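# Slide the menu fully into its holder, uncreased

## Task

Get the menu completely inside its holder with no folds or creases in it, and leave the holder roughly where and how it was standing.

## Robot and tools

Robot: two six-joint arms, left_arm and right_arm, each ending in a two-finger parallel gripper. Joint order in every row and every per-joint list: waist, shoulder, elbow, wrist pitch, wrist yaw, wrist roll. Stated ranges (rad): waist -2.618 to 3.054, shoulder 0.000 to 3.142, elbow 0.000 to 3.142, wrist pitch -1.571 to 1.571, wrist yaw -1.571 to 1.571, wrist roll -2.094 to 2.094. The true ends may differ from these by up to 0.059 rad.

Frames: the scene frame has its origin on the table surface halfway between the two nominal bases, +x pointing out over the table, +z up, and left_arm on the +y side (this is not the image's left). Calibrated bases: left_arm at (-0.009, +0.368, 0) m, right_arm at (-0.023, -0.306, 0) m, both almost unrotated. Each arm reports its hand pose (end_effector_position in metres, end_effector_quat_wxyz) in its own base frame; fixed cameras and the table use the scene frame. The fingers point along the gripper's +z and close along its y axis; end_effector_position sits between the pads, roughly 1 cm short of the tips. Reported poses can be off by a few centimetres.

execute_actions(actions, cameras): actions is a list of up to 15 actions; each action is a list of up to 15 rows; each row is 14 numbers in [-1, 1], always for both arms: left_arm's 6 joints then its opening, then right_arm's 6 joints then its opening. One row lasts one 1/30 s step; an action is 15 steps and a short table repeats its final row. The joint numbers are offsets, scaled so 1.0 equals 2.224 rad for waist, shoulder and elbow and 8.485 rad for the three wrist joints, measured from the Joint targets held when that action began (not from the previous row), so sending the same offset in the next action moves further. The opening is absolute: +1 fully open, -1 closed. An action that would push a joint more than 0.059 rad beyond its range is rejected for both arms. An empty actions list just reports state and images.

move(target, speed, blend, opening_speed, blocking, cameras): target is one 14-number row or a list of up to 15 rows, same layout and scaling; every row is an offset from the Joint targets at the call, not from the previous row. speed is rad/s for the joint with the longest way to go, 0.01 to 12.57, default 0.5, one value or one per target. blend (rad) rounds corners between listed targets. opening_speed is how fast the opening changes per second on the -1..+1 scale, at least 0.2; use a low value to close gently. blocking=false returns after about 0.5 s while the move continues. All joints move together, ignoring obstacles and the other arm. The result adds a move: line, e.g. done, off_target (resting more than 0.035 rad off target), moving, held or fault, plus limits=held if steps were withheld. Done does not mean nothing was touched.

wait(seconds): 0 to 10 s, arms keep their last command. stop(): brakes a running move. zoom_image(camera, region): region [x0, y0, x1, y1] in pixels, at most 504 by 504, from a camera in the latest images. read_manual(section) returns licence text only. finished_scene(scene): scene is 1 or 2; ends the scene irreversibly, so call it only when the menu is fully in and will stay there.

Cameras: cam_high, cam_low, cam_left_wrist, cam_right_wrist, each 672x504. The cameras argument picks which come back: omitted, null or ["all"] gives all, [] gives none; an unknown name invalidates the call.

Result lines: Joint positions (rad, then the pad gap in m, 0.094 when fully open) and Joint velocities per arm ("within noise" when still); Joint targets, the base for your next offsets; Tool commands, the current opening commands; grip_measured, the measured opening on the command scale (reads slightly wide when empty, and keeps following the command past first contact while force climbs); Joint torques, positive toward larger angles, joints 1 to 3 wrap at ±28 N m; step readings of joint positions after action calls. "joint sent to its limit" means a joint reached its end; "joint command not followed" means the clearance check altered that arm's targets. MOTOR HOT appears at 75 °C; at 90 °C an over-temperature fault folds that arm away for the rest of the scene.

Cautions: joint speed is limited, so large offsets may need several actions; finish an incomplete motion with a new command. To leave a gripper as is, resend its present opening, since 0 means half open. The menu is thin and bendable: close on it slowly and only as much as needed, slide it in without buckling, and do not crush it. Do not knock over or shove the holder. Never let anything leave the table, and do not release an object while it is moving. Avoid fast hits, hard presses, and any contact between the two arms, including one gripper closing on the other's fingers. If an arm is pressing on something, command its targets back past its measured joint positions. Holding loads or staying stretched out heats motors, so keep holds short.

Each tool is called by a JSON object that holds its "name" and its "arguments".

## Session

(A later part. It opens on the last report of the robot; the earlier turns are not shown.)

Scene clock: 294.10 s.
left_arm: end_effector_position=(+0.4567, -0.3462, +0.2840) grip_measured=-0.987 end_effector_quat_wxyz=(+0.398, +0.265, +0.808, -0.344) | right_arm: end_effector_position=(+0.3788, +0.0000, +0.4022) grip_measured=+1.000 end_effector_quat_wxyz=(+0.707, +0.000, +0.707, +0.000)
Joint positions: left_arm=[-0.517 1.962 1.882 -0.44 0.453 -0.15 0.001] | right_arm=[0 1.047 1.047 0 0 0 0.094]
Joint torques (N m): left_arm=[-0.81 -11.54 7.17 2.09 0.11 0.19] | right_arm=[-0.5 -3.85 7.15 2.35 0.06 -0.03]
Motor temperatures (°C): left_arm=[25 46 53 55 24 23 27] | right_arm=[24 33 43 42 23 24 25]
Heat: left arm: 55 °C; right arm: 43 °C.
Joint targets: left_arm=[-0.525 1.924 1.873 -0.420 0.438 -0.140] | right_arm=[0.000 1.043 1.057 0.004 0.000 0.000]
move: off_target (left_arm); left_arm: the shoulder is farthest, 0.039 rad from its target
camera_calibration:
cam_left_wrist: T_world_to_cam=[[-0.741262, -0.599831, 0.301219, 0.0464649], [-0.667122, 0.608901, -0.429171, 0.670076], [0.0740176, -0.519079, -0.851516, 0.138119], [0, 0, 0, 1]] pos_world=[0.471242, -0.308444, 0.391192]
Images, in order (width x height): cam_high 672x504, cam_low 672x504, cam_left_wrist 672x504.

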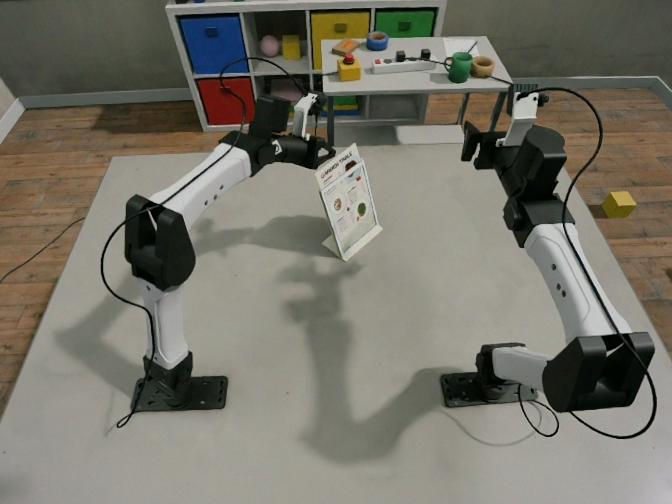

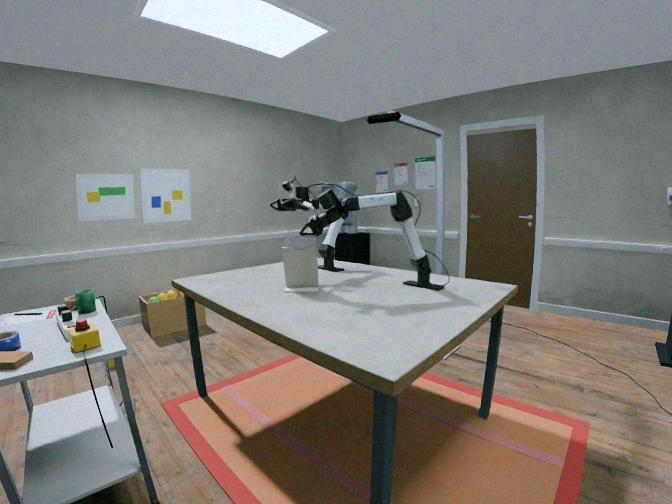

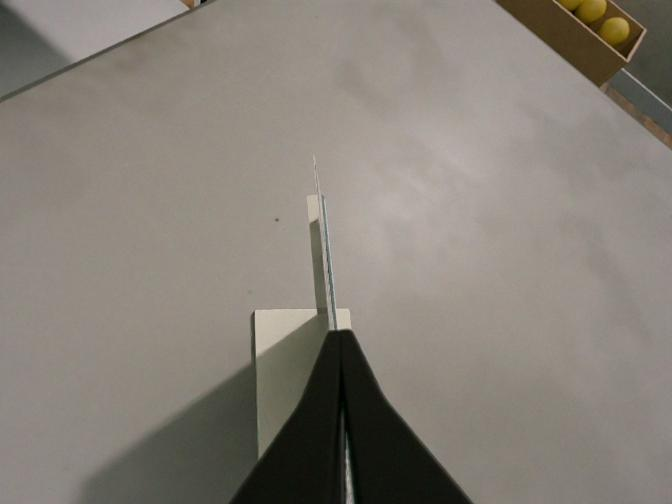

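{"name": "move", "arguments": {"target": [-0.0052,-0.0104,-0.0418,0.0082,-0.0034,0,-1,0,0,0,0,0,0,1], "speed": 0.08, "cameras": ["cam_high","cam_low","cam_left_wrist"]}}

{"name": "zoom_image", "arguments": {"camera": "cam_high", "region": [292, 75, 392, 265]}}

{"name": "zoom_image", "arguments": {"camera": "cam_low", "region": [270, 190, 330, 300]}}

{"name": "zoom_image", "arguments": {"camera": "cam_left_wrist", "region": [240, 150, 440, 350]}}

Scene clock: 301.67 s.
left_arm: end_effector_position=(+0.4550, -0.3466, +0.2721) grip_measured=-0.987 end_effector_quat_wxyz=(+0.408, +0.263, +0.807, -0.336) | right_arm: end_effector_position=(+0.3788, +0.0000, +0.4022) grip_measured=+1.000 end_effector_quat_wxyz=(+0.707, +0.000, +0.707, +0.000)
Joint positions: left_arm=[-0.527 1.937 1.792 -0.36 0.423 -0.15 0.001] | right_arm=[0 1.047 1.047 0 0 0 0.094]
Joint torques (N m): left_arm=[-0.91 -11.23 7.05 1.98 0.09 0.19] | right_arm=[-0.5 -3.84 7.16 2.35 0.06 -0.02]
Motor temperatures (°C): left_arm=[25 48 53 55 24 23 27] | right_arm=[24 32 43 41 23 24 25]
Heat: left arm: 55 °C; right arm: 43 °C.
Joint targets: left_arm=[-0.537 1.901 1.781 -0.351 0.409 -0.141] | right_arm=[0.000 1.043 1.057 0.004 0.000 0.000]
move: off_target (left_arm); left_arm: the shoulder is farthest, 0.036 rad from its target
camera_calibration:
cam_left_wrist: T_world_to_cam=[[-0.737461, -0.613246, 0.282985, 0.0471909], [-0.668022, 0.600579, -0.439377, 0.664272], [0.0994919, -0.513063, -0.852565, 0.118662], [0, 0, 0, 1]] pos_world=[0.466744, -0.309127, 0.379679]
Images, in order (width x height): cam_high 672x504, cam_low 672x504, cam_left_wrist 672x504.

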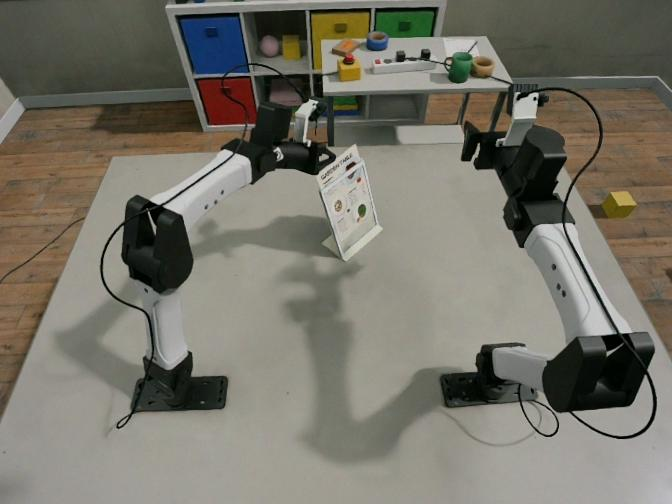

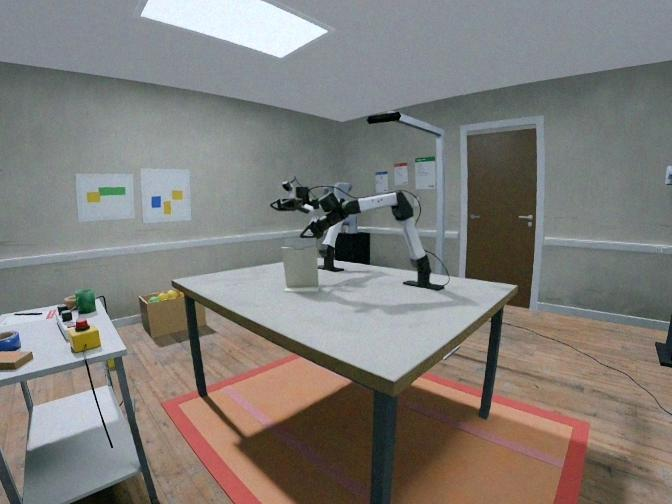

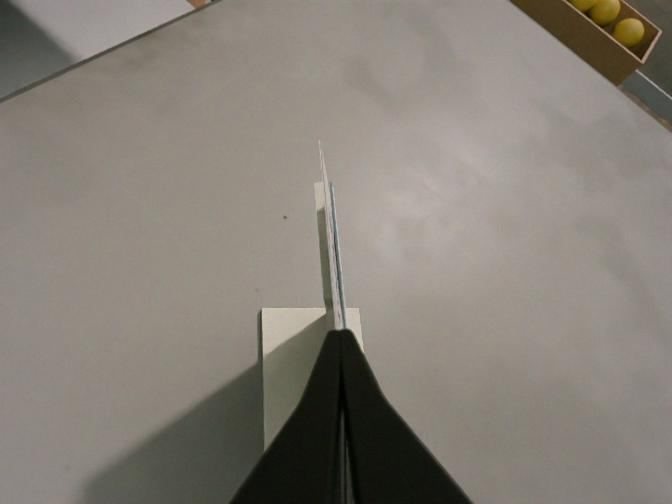

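Scaled by 2.653 from the camera's 672x504 image, which has a finer 960x720 frame.

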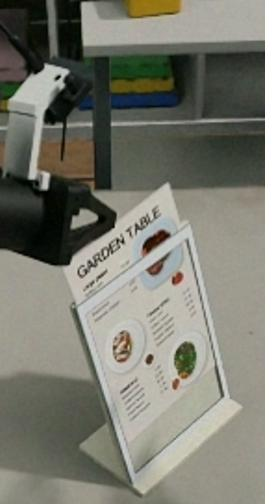

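Scaled by 4.582 from the camera's 672x504 image, which has a finer 960x720 frame.

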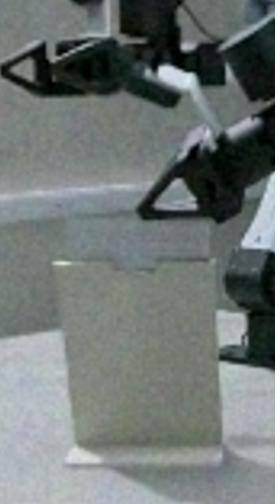

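Scaled by 2.520 from the camera's 672x504 image, which has a finer 960x720 frame.

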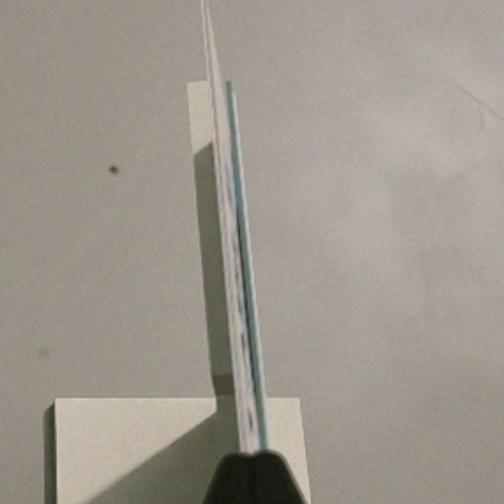

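{"name": "move", "arguments": {"target": [-0.0052,-0.0104,-0.0418,0.0082,-0.0021,0,-1,0,0,0,0,0,0,1], "speed": 0.08, "cameras": ["cam_high","cam_low","cam_left_wrist"]}}

{"name": "zoom_image", "arguments": {"camera": "cam_high", "region": [292, 75, 392, 265]}}

{"name": "zoom_image", "arguments": {"camera": "cam_low", "region": [270, 190, 330, 300]}}

{"name": "zoom_image", "arguments": {"camera": "cam_left_wrist", "region": [240, 150, 440, 350]}}

Scene clock: 306.90 s.
left_arm: end_effector_position=(+0.4505, -0.3476, +0.2590) grip_measured=-0.987 end_effector_quat_wxyz=(+0.415, +0.263, +0.805, -0.331) | right_arm: end_effector_position=(+0.3788, +0.0000, +0.4022) grip_measured=+1.000 end_effector_quat_wxyz=(+0.707, +0.000, +0.707, +0.000)
Joint positions: left_arm=[-0.538 1.913 1.7 -0.281 0.403 -0.149 0.001] | right_arm=[0 1.047 1.047 0 0 0 0.094]
Joint torques (N m): left_arm=[-0.98 -11.04 7.02 1.9 0.19 0.18] | right_arm=[-0.5 -3.85 7.15 2.35 0.06 -0.02]
Motor temperatures (°C): left_arm=[25 50 53 55 24 23 27] | right_arm=[24 32 43 41 23 24 25]
Heat: left arm: 55 °C; right arm: 43 °C.
Joint targets: left_arm=[-0.548 1.878 1.688 -0.281 0.391 -0.140] | right_arm=[0.000 1.043 1.057 0.004 0.000 0.000]
move: done
camera_calibration:
cam_left_wrist: T_world_to_cam=[[-0.737718, -0.618545, 0.270508, 0.0484677], [-0.665226, 0.597703, -0.447466, 0.656038], [0.115095, -0.510052, -0.852408, 0.101397], [0, 0, 0, 1]] pos_world=[0.460499, -0.310418, 0.366875]
Images, in order (width x height): cam_high 672x504, cam_low 672x504, cam_left_wrist 672x504.

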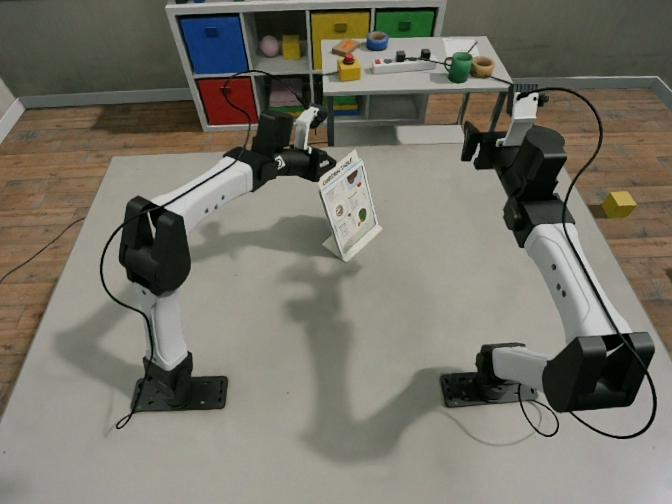

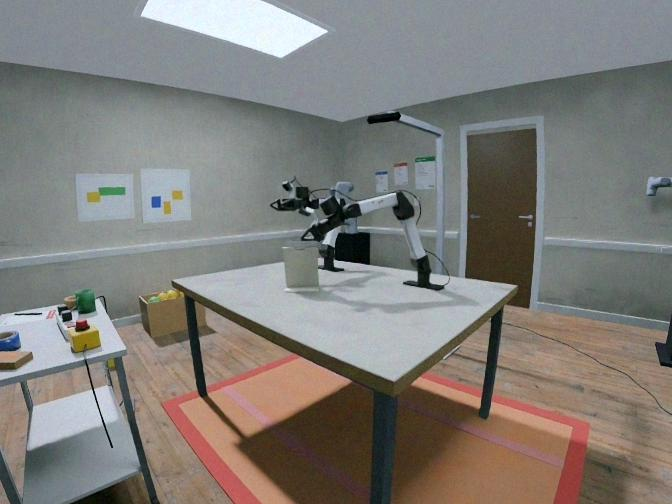

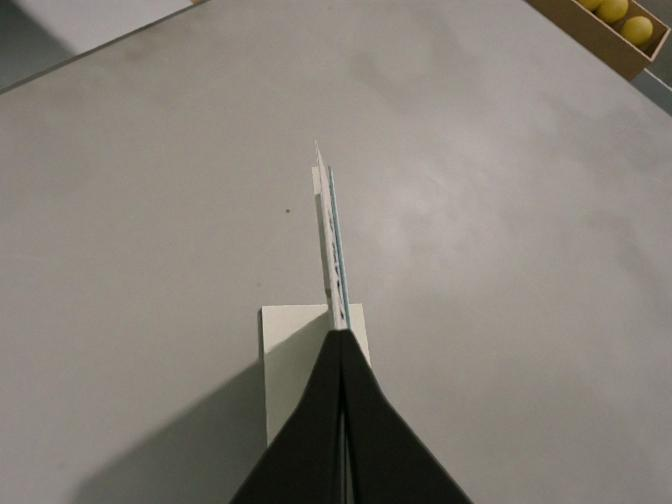

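Scaled by 2.653 from the camera's 672x504 image, which has a finer 960x720 frame.

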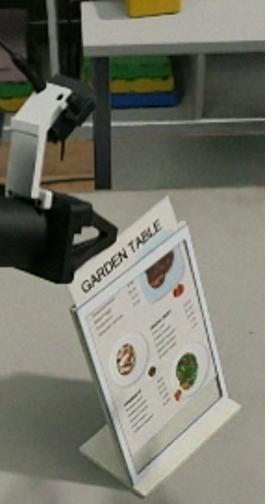

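Scaled by 4.582 from the camera's 672x504 image, which has a finer 960x720 frame.

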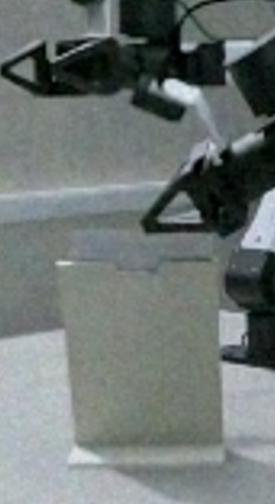

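Scaled by 2.520 from the camera's 672x504 image, which has a finer 960x720 frame.

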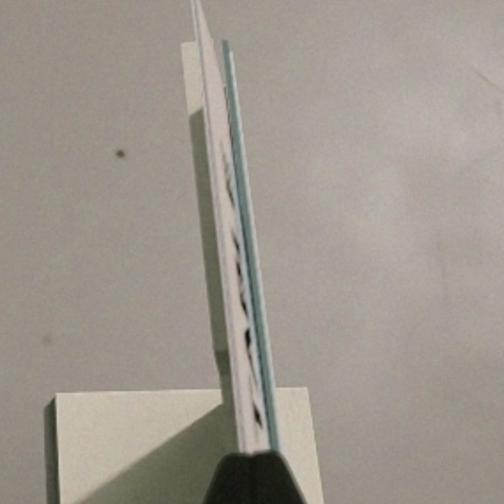

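{"name": "move", "arguments": {"target": [[0,0.0,0.0340,-0.0048,0,0,-1,0,0,0,0,0,0,1],[-0.0062,0.0769,0.1048,-0.0103,-0.0016,0,-1,0,0,0,0,0,0,1]], "speed": 0.1, "cameras": ["cam_high","cam_low","cam_left_wrist"]}}

{"name": "zoom_image", "arguments": {"camera": "cam_high", "region": [292, 75, 392, 265]}}

{"name": "zoom_image", "arguments": {"camera": "cam_low", "region": [270, 190, 330, 300]}}

{"name": "zoom_image", "arguments": {"camera": "cam_left_wrist", "region": [240, 150, 440, 350]}}

Scene clock: 320.57 s.
left_arm: end_effector_position=(+0.4702, -0.3683, +0.2626) grip_measured=-0.987 end_effector_quat_wxyz=(+0.413, +0.267, +0.806, -0.330) | right_arm: end_effector_position=(+0.3788, +0.0000, +0.4022) grip_measured=+1.000 end_effector_quat_wxyz=(+0.707, +0.000, +0.707, +0.000)
Joint positions: left_arm=[-0.554 2.034 1.89 -0.353 0.393 -0.149 0.001] | right_arm=[0 1.047 1.047 0 0 0 0.094]
Joint torques (N m): left_arm=[-0.81 -8.01 10.8 1.77 0.07 0.18] | right_arm=[-0.5 -3.85 7.17 2.35 0.06 -0.03]
Motor temperatures (°C): left_arm=[25 51 53 55 24 23 27] | right_arm=[24 32 43 41 23 24 25]
Heat: left arm: 55 °C; right arm: 43 °C.
Joint targets: left_arm=[-0.562 2.049 1.921 -0.369 0.378 -0.140] | right_arm=[0.000 1.043 1.057 0.004 0.000 0.000]
move: done
camera_calibration:
cam_left_wrist: T_world_to_cam=[[-0.741663, -0.615292, 0.267119, 0.0531839], [-0.661455, 0.604723, -0.443607, 0.682889], [0.111415, -0.505694, -0.855488, 0.0957657], [0, 0, 0, 1]] pos_world=[0.480475, -0.331807, 0.370655]
Images, in order (width x height): cam_high 672x504, cam_low 672x504, cam_left_wrist 672x504.

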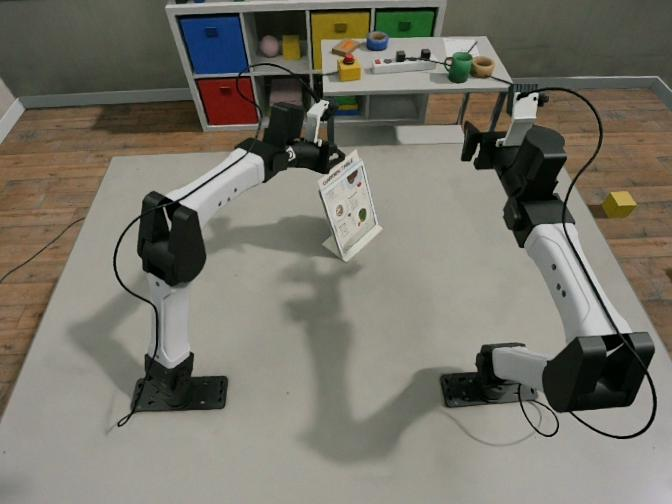

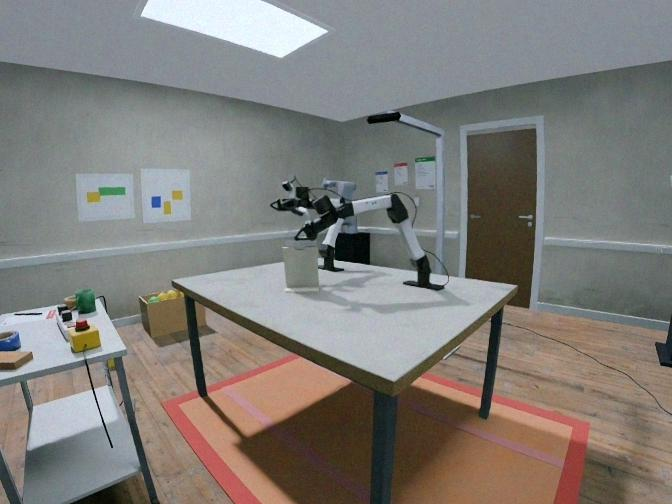

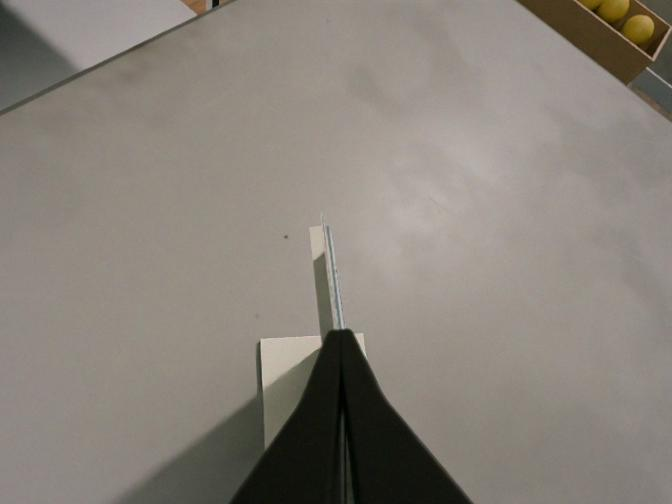

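Scaled by 2.653 from the camera's 672x504 image, which has a finer 960x720 frame.

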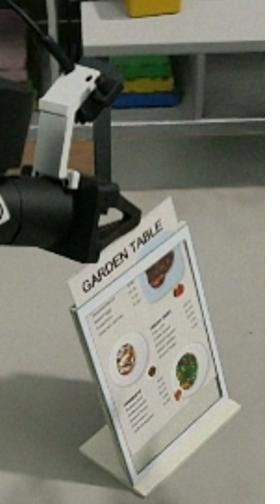

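Scaled by 4.582 from the camera's 672x504 image, which has a finer 960x720 frame.

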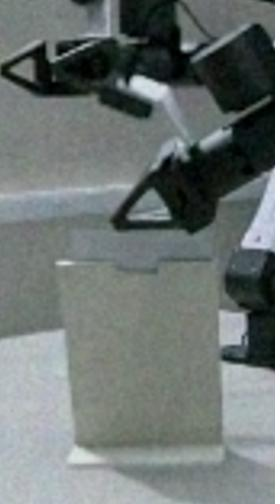

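Scaled by 2.520 from the camera's 672x504 image, which has a finer 960x720 frame.

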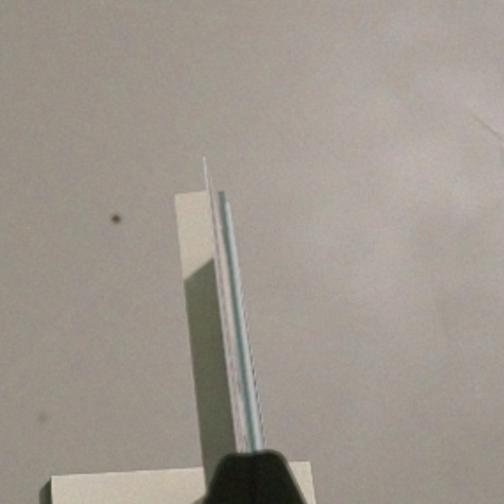

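{"name": "move", "arguments": {"target": [-0.0052,0.0104,0.0138,-0.0079,-0.0014,0,-1,0,0,0,0,0,0,1], "speed": 0.06, "cameras": ["cam_high","cam_low","cam_left_wrist"]}}

{"name": "zoom_image", "arguments": {"camera": "cam_high", "region": [292, 75, 392, 265]}}

{"name": "zoom_image", "arguments": {"camera": "cam_low", "region": [270, 190, 330, 300]}}

{"name": "zoom_image", "arguments": {"camera": "cam_left_wrist", "region": [240, 150, 440, 350]}}

Scene clock: 327.93 s.
left_arm: end_effector_position=(+0.4681, -0.3716, +0.2564) grip_measured=-0.987 end_effector_quat_wxyz=(+0.398, +0.267, +0.816, -0.323) | right_arm: end_effector_position=(+0.3788, +0.0000, +0.4022) grip_measured=+1.000 end_effector_quat_wxyz=(+0.707, +0.000, +0.707, +0.000)
Joint positions: left_arm=[-0.564 2.054 1.925 -0.406 0.38 -0.149 0.001] | right_arm=[0 1.047 1.047 0 0 0 0.094]
Joint torques (N m): left_arm=[-0.94 -7.84 10.29 1.59 0.07 0.19] | right_arm=[-0.5 -3.85 7.15 2.35 0.06 -0.03]
Motor temperatures (°C): left_arm=[24 51 54 55 24 23 27] | right_arm=[24 32 43 41 23 24 25]
Heat: left arm: 55 °C; right arm: 43 °C.
Joint targets: left_arm=[-0.574 2.072 1.951 -0.436 0.366 -0.141] | right_arm=[0.000 1.043 1.057 0.004 0.000 0.000]
move: done
camera_calibration:
cam_left_wrist: T_world_to_cam=[[-0.733336, -0.623063, 0.272051, 0.04315], [-0.674137, 0.614559, -0.409704, 0.681664], [0.08808, -0.48385, -0.870707, 0.112], [0, 0, 0, 1]] pos_world=[0.481313, -0.337846, 0.36506]
Images, in order (width x height): cam_high 672x504, cam_low 672x504, cam_left_wrist 672x504.

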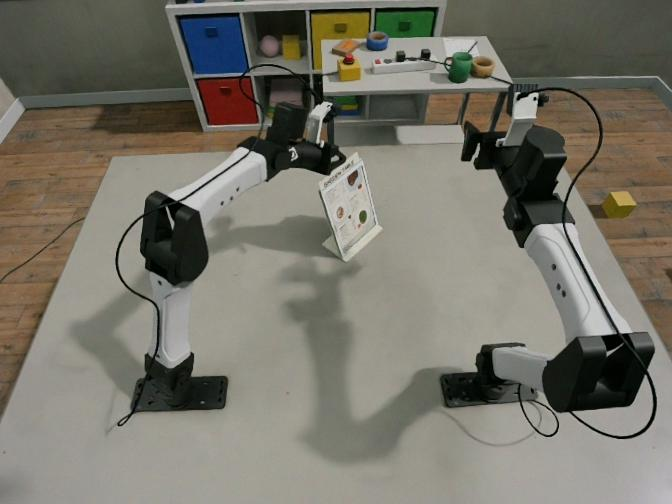

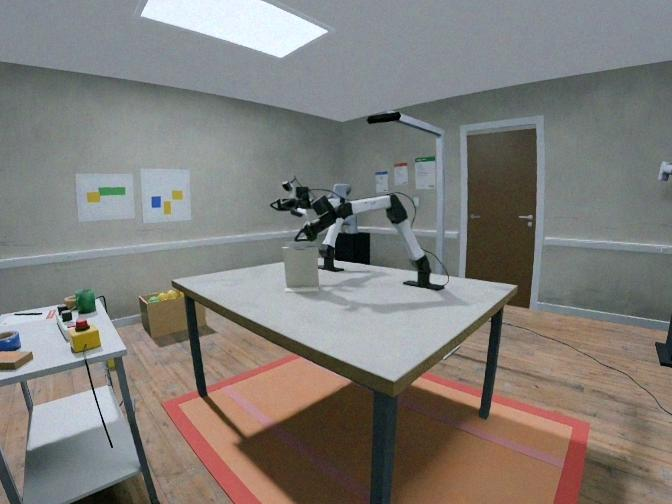

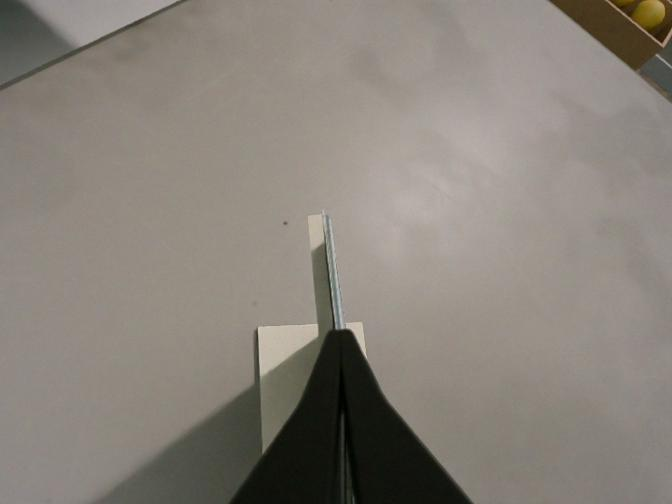

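Scaled by 2.653 from the camera's 672x504 image, which has a finer 960x720 frame.

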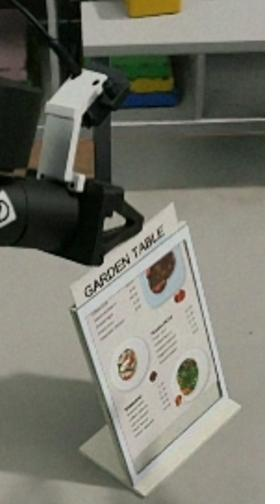

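Scaled by 4.582 from the camera's 672x504 image, which has a finer 960x720 frame.

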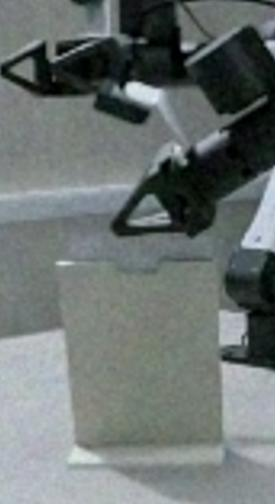

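Scaled by 2.520 from the camera's 672x504 image, which has a finer 960x720 frame.

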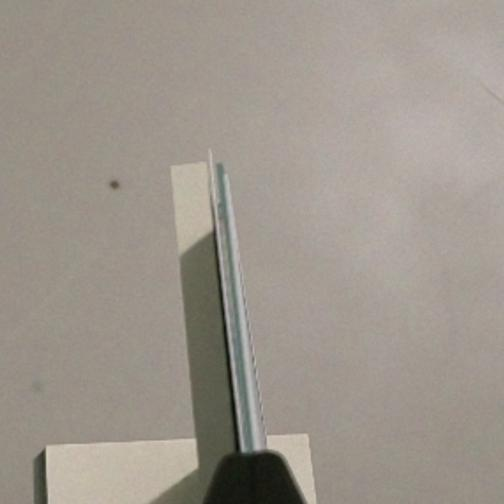

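{"name": "move", "arguments": {"target": [-0.0060,0,-0.0351,0.0112,-0.0016,0,-1,0,0,0,0,0,0,1], "speed": 0.06, "cameras": ["cam_high","cam_low","cam_left_wrist"]}}

{"name": "zoom_image", "arguments": {"camera": "cam_high", "region": [292, 75, 392, 265]}}

{"name": "zoom_image", "arguments": {"camera": "cam_low", "region": [270, 190, 330, 300]}}

{"name": "zoom_image", "arguments": {"camera": "cam_left_wrist", "region": [240, 150, 440, 350]}}

Scene clock: 333.90 s.
left_arm: end_effector_position=(+0.4671, -0.3776, +0.2482) grip_measured=-0.987 end_effector_quat_wxyz=(+0.404, +0.270, +0.812, -0.322) | right_arm: end_effector_position=(+0.3788, +0.0000, +0.4022) grip_measured=+1.000 end_effector_quat_wxyz=(+0.707, +0.000, +0.707, +0.000)
Joint positions: left_arm=[-0.577 2.054 1.884 -0.352 0.366 -0.149 0.001] | right_arm=[0 1.047 1.047 0 0 0 0.094]
Joint torques (N m): left_arm=[-0.96 -7.87 7.1 2.02 0.09 0.18] | right_arm=[-0.53 -3.86 7.17 2.35 0.07 -0.03]
Heat: left arm: 54 °C; right arm: 43 °C.
Joint targets: left_arm=[-0.587 2.072 1.873 -0.341 0.352 -0.141] | right_arm=[0.000 1.043 1.057 0.004 0.000 0.000]
move: done
camera_calibration:
cam_left_wrist: T_world_to_cam=[[-0.737978, -0.621909, 0.26195, 0.0460145], [-0.66733, 0.614863, -0.420255, 0.680858], [0.100297, -0.484946, -0.868774, 0.0954086], [0, 0, 0, 1]] pos_world=[0.478745, -0.343749, 0.356969]
Images, in order (width x height): cam_high 672x504, cam_low 672x504, cam_left_wrist 672x504.

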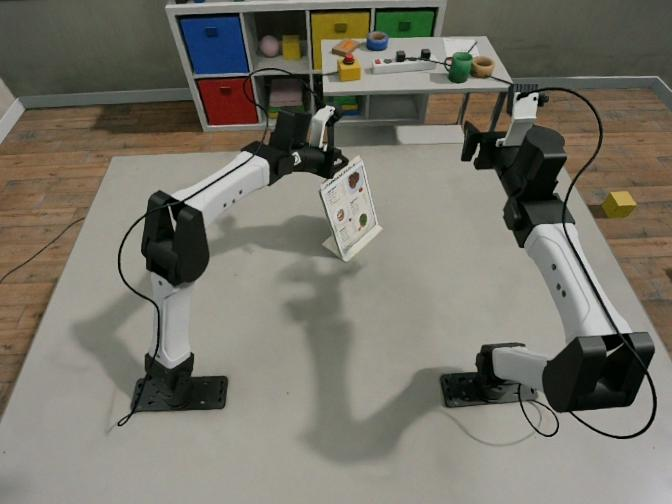

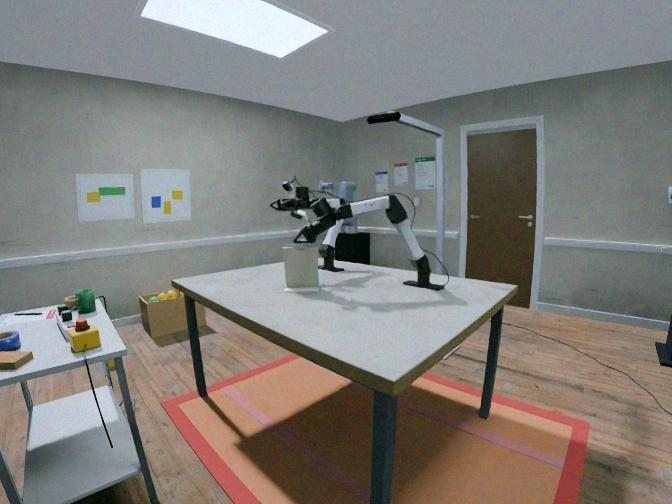

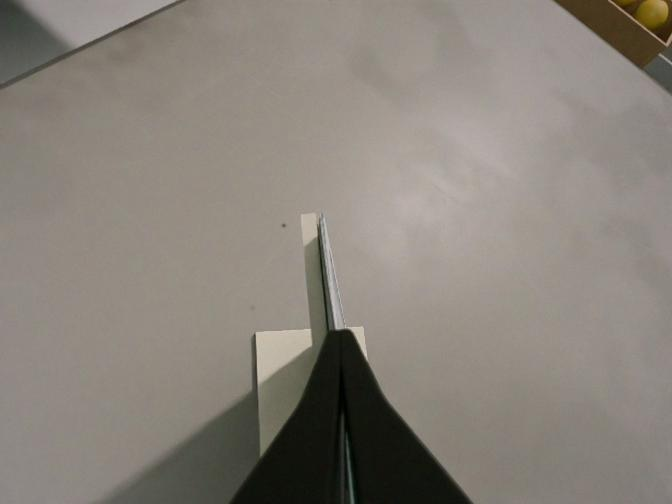

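Scaled by 2.653 from the camera's 672x504 image, which has a finer 960x720 frame.

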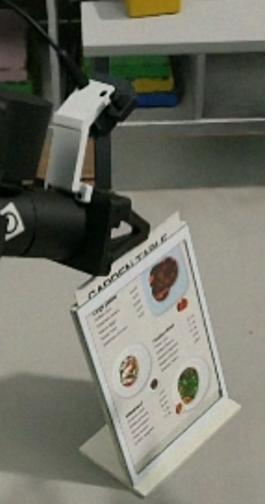

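Scaled by 4.582 from the camera's 672x504 image, which has a finer 960x720 frame.

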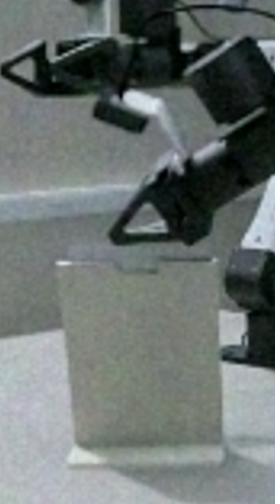

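Scaled by 2.520 from the camera's 672x504 image, which has a finer 960x720 frame.

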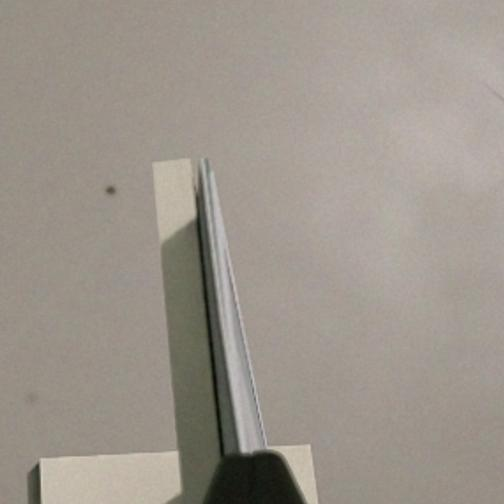

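{"name": "move", "arguments": {"target": [-0.0038,0,-0.0202,0.0053,-0.0014,0,-1,0,0,0,0,0,0,1], "speed": 0.06, "cameras": ["cam_high","cam_low","cam_left_wrist"]}}

{"name": "zoom_image", "arguments": {"camera": "cam_high", "region": [292, 75, 392, 265]}}

{"name": "zoom_image", "arguments": {"camera": "cam_low", "region": [270, 190, 330, 300]}}

{"name": "zoom_image", "arguments": {"camera": "cam_left_wrist", "region": [240, 150, 440, 350]}}

Scene clock: 340.00 s.
left_arm: end_effector_position=(+0.4668, -0.3799, +0.2368) grip_measured=-0.987 end_effector_quat_wxyz=(+0.407, +0.270, +0.813, -0.319) | right_arm: end_effector_position=(+0.3788, +0.0000, +0.4022) grip_measured=+1.000 end_effector_quat_wxyz=(+0.707, +0.000, +0.707, +0.000)
Joint positions: left_arm=[-0.584 2.054 1.839 -0.306 0.352 -0.149 0.001] | right_arm=[0 1.047 1.047 0 0 0 0.094]
Joint torques (N m): left_arm=[-1.07 -7.87 7.1 2.01 0.15 0.18] | right_arm=[-0.5 -3.82 7.16 2.35 0.06 -0.03]
Motor temperatures (°C): left_arm=[24 50 54 55 24 23 27] | right_arm=[24 32 43 41 23 24 25]
Heat: left arm: 55 °C; right arm: 43 °C.
Joint targets: left_arm=[-0.595 2.072 1.828 -0.296 0.340 -0.141] | right_arm=[0.000 1.043 1.057 0.004 0.000 0.000]
move: done
camera_calibration:
cam_left_wrist: T_world_to_cam=[[-0.736333, -0.626634, 0.255231, 0.0463765], [-0.668123, 0.613786, -0.42057, 0.677366], [0.106886, -0.480205, -0.870619, 0.0836318], [0, 0, 0, 1]] pos_world=[0.477773, -0.346536, 0.345854]
Images, in order (width x height): cam_high 672x504, cam_low 672x504, cam_left_wrist 672x504.

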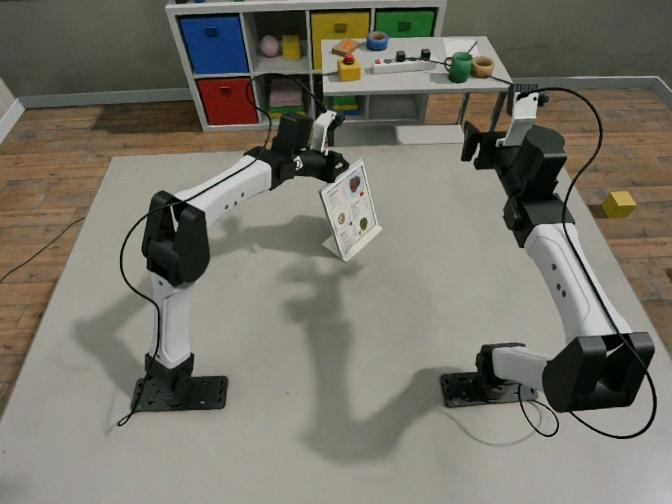

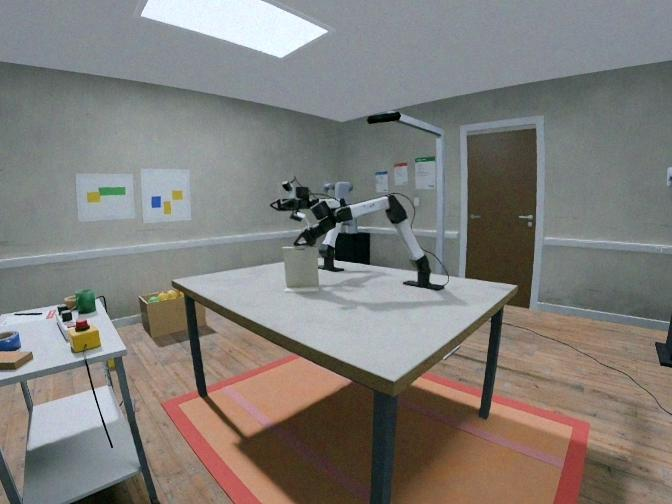

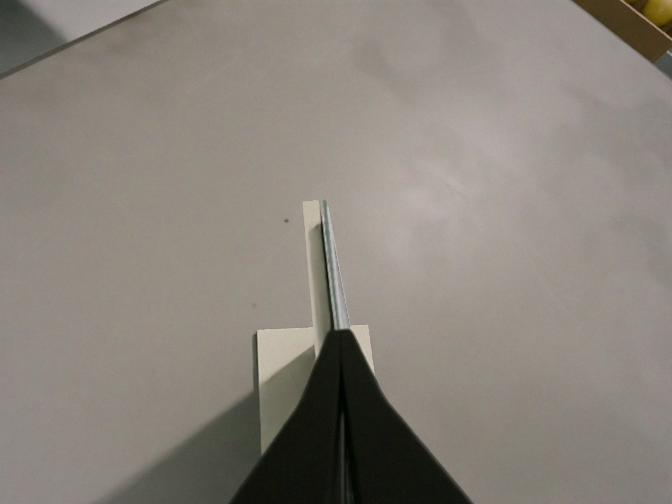

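Scaled by 2.653 from the camera's 672x504 image, which has a finer 960x720 frame.

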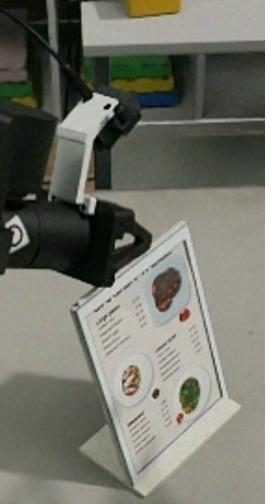

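Scaled by 4.582 from the camera's 672x504 image, which has a finer 960x720 frame.

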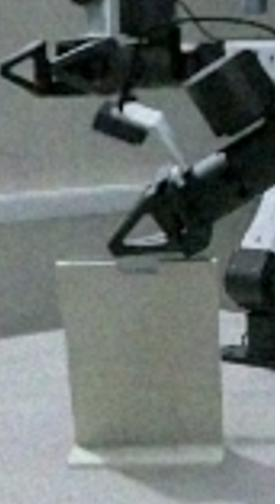

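Scaled by 2.520 from the camera's 672x504 image, which has a finer 960x720 frame.

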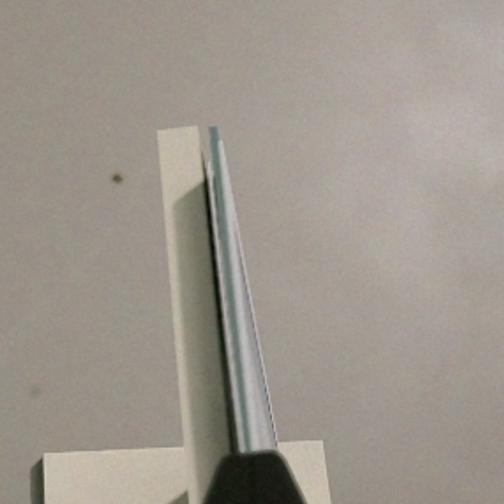

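{"name": "move", "arguments": {"target": [-0.0018,0,-0.0090,0.0024,-0.0005,0,-1,0,0,0,0,0,0,1], "speed": 0.04, "cameras": ["cam_high","cam_low","cam_left_wrist"]}}

{"name": "zoom_image", "arguments": {"camera": "cam_high", "region": [312, 145, 372, 205]}}

{"name": "zoom_image", "arguments": {"camera": "cam_low", "region": [270, 190, 330, 300]}}

{"name": "zoom_image", "arguments": {"camera": "cam_left_wrist", "region": [280, 180, 380, 350]}}

Scene clock: 344.93 s.
left_arm: end_effector_position=(+0.4669, -0.3810, +0.2330) grip_measured=-0.987 end_effector_quat_wxyz=(+0.409, +0.270, +0.812, -0.318) | right_arm: end_effector_position=(+0.3788, +0.0000, +0.4022) grip_measured=+1.000 end_effector_quat_wxyz=(+0.707, +0.000, +0.707, +0.000)
Joint positions: left_arm=[-0.587 2.054 1.821 -0.282 0.348 -0.149 0.001] | right_arm=[0 1.047 1.047 0 0 0 0.094]
Joint torques (N m): left_arm=[-1.22 -7.9 7.02 1.98 0.11 0.18] | right_arm=[-0.5 -3.86 7.15 2.35 0.06 -0.02]
Motor temperatures (°C): left_arm=[24 50 54 55 24 23 27] | right_arm=[24 32 43 41 23 24 25]
Heat: left arm: 55 °C; right arm: 43 °C.
Joint targets: left_arm=[-0.599 2.072 1.808 -0.276 0.336 -0.141] | right_arm=[0.000 1.043 1.057 0.004 0.000 0.000]
move: done
camera_calibration:
cam_left_wrist: T_world_to_cam=[[-0.73691, -0.627347, 0.251793, 0.0475656], [-0.666616, 0.612579, -0.4247, 0.676336], [0.112191, -0.480815, -0.869615, 0.0768108], [0, 0, 0, 1]] pos_world=[0.477291, -0.347537, 0.342059]
Images, in order (width x height): cam_high 672x504, cam_low 672x504, cam_left_wrist 672x504.

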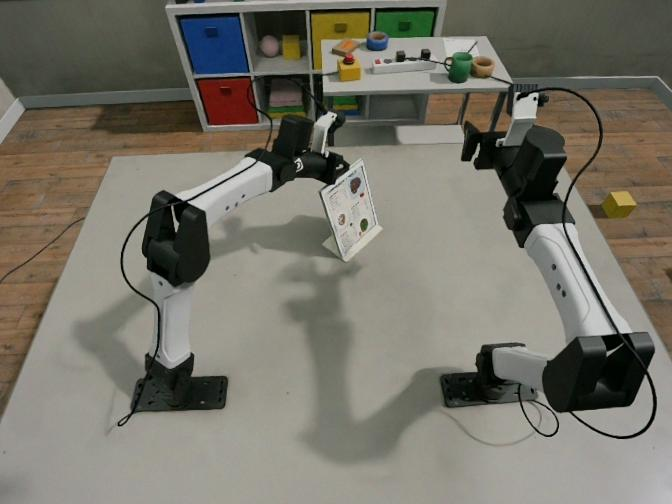

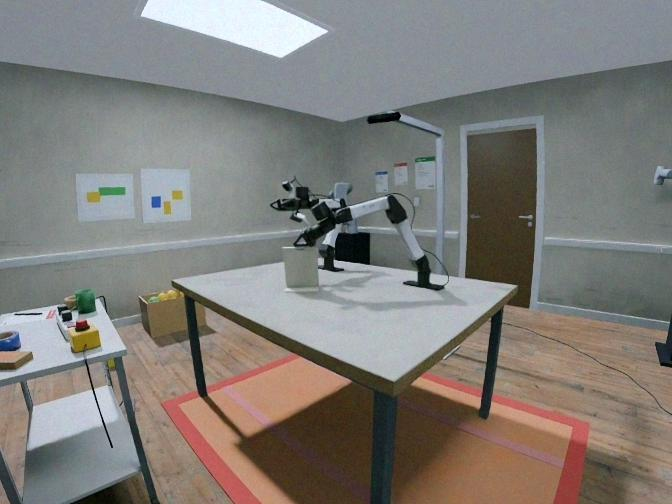

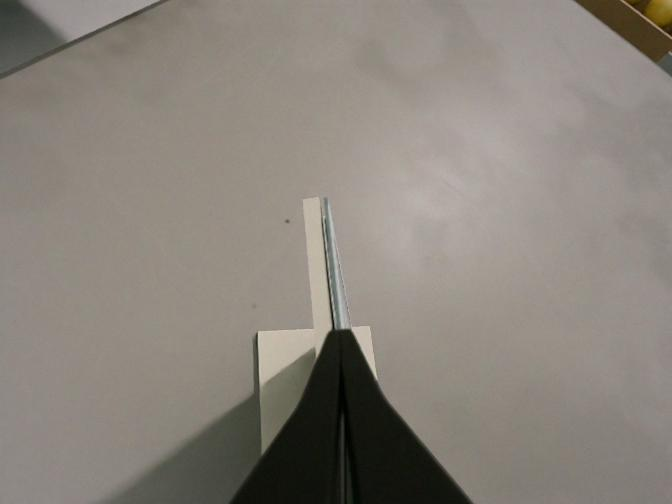

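Scaled by 8.400 from the camera's 672x504 image, which has a finer 960x720 frame.

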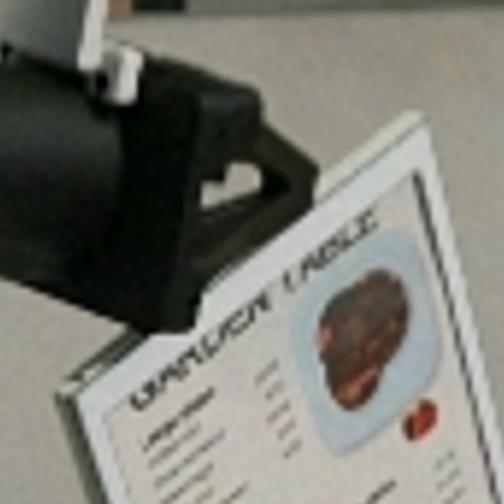

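Scaled by 4.582 from the camera's 672x504 image, which has a finer 960x720 frame.

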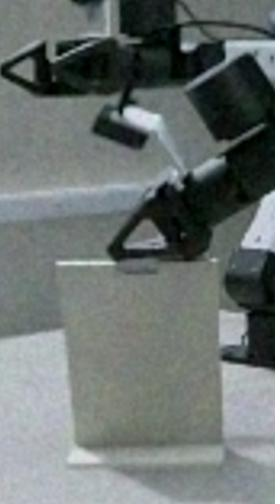

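Scaled by 2.965 from the camera's 672x504 image, which has a finer 960x720 frame.

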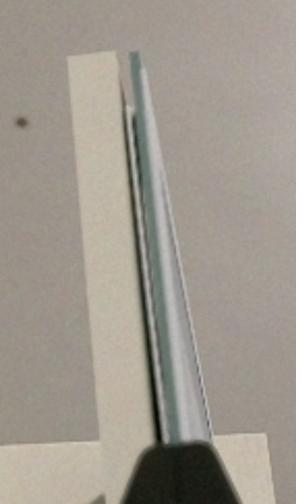

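{"name": "move", "arguments": {"target": [0.0080,0,0.0700,-0.0150,0.0020,0,-1,0,0,0,0,0,0,1], "speed": 0.2, "cameras": ["cam_high","cam_low","cam_left_wrist"]}}

{"name": "zoom_image", "arguments": {"camera": "cam_high", "region": [312, 150, 392, 265]}}

{"name": "zoom_image", "arguments": {"camera": "cam_low", "region": [275, 230, 325, 265]}}

{"name": "zoom_image", "arguments": {"camera": "cam_left_wrist", "region": [280, 180, 380, 350]}}

Scene clock: 350.63 s.
left_arm: end_effector_position=(+0.4670, -0.3811, +0.2621) grip_measured=-0.987 end_effector_quat_wxyz=(+0.412, +0.270, +0.810, -0.319) | right_arm: end_effector_position=(+0.3788, +0.0000, +0.4022) grip_measured=+1.000 end_effector_quat_wxyz=(+0.707, +0.000, +0.707, +0.000)
Joint positions: left_arm=[-0.587 2.058 1.937 -0.387 0.348 -0.149 0.001] | right_arm=[0 1.047 1.047 0 0 0 0.094]
Joint torques (N m): left_arm=[0.55 -8.21 10.4 1.77 0.31 0.18] | right_arm=[-0.51 -3.85 7.16 2.35 0.06 -0.02]
Motor temperatures (°C): left_arm=[24 50 54 55 24 23 27] | right_arm=[24 32 43 41 23 24 25]
Heat: left arm: 55 °C; right arm: 43 °C.
Joint targets: left_arm=[-0.582 2.072 1.964 -0.403 0.353 -0.141] | right_arm=[0.000 1.043 1.057 0.004 0.000 0.000]
move: done
camera_calibration:
cam_left_wrist: T_world_to_cam=[[-0.738402, -0.626346, 0.249908, 0.0418311], [-0.664064, 0.610841, -0.431151, 0.688604], [0.117396, -0.484318, -0.86698, 0.0976219], [0, 0, 0, 1]] pos_world=[0.476705, -0.347147, 0.371075]
Images, in order (width x height): cam_high 672x504, cam_low 672x504, cam_left_wrist 672x504.

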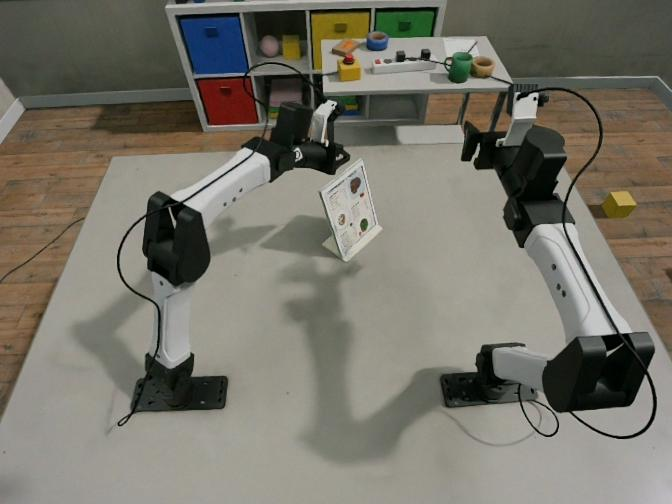

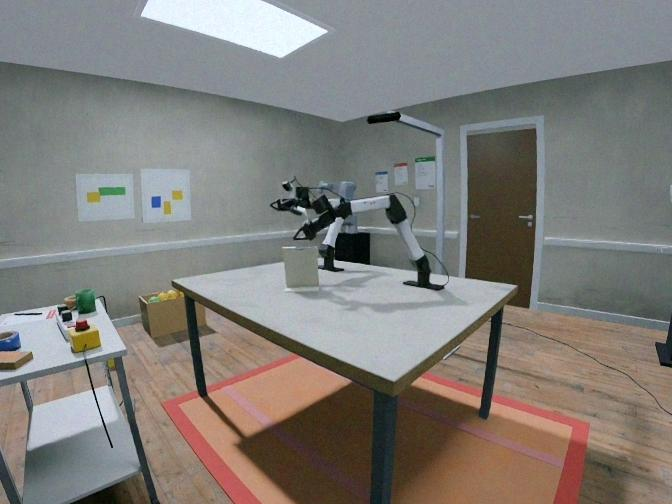

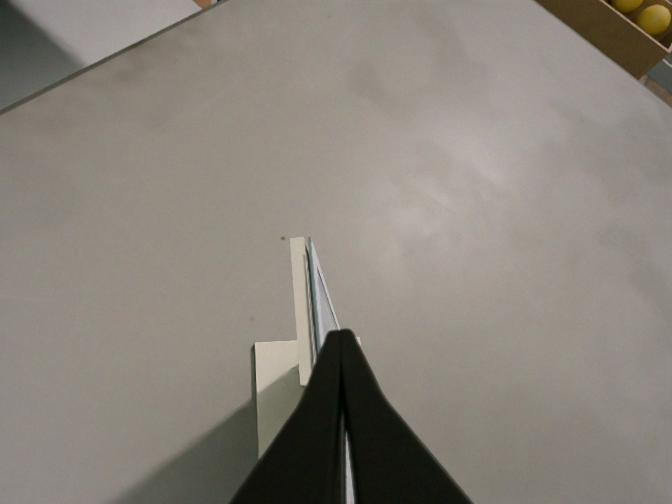

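Scaled by 4.383 from the camera's 672x504 image, which has a finer 960x720 frame.

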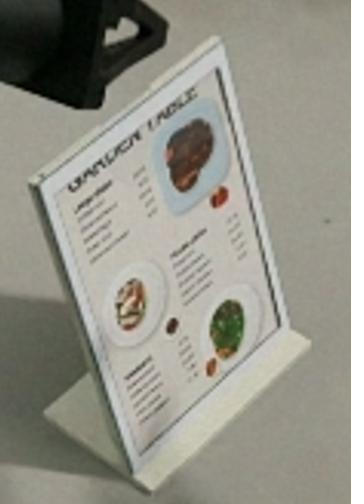

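Scaled by 10.080 from the camera's 672x504 image, which has a finer 960x720 frame.

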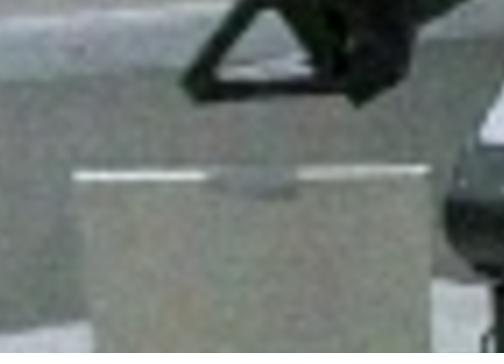

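Scaled by 2.965 from the camera's 672x504 image, which has a finer 960x720 frame.

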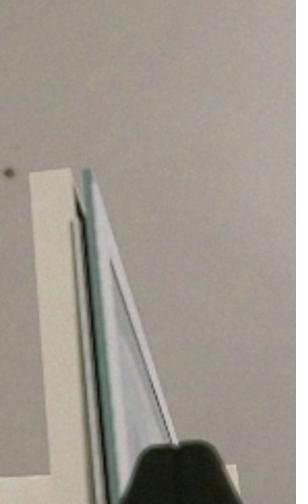

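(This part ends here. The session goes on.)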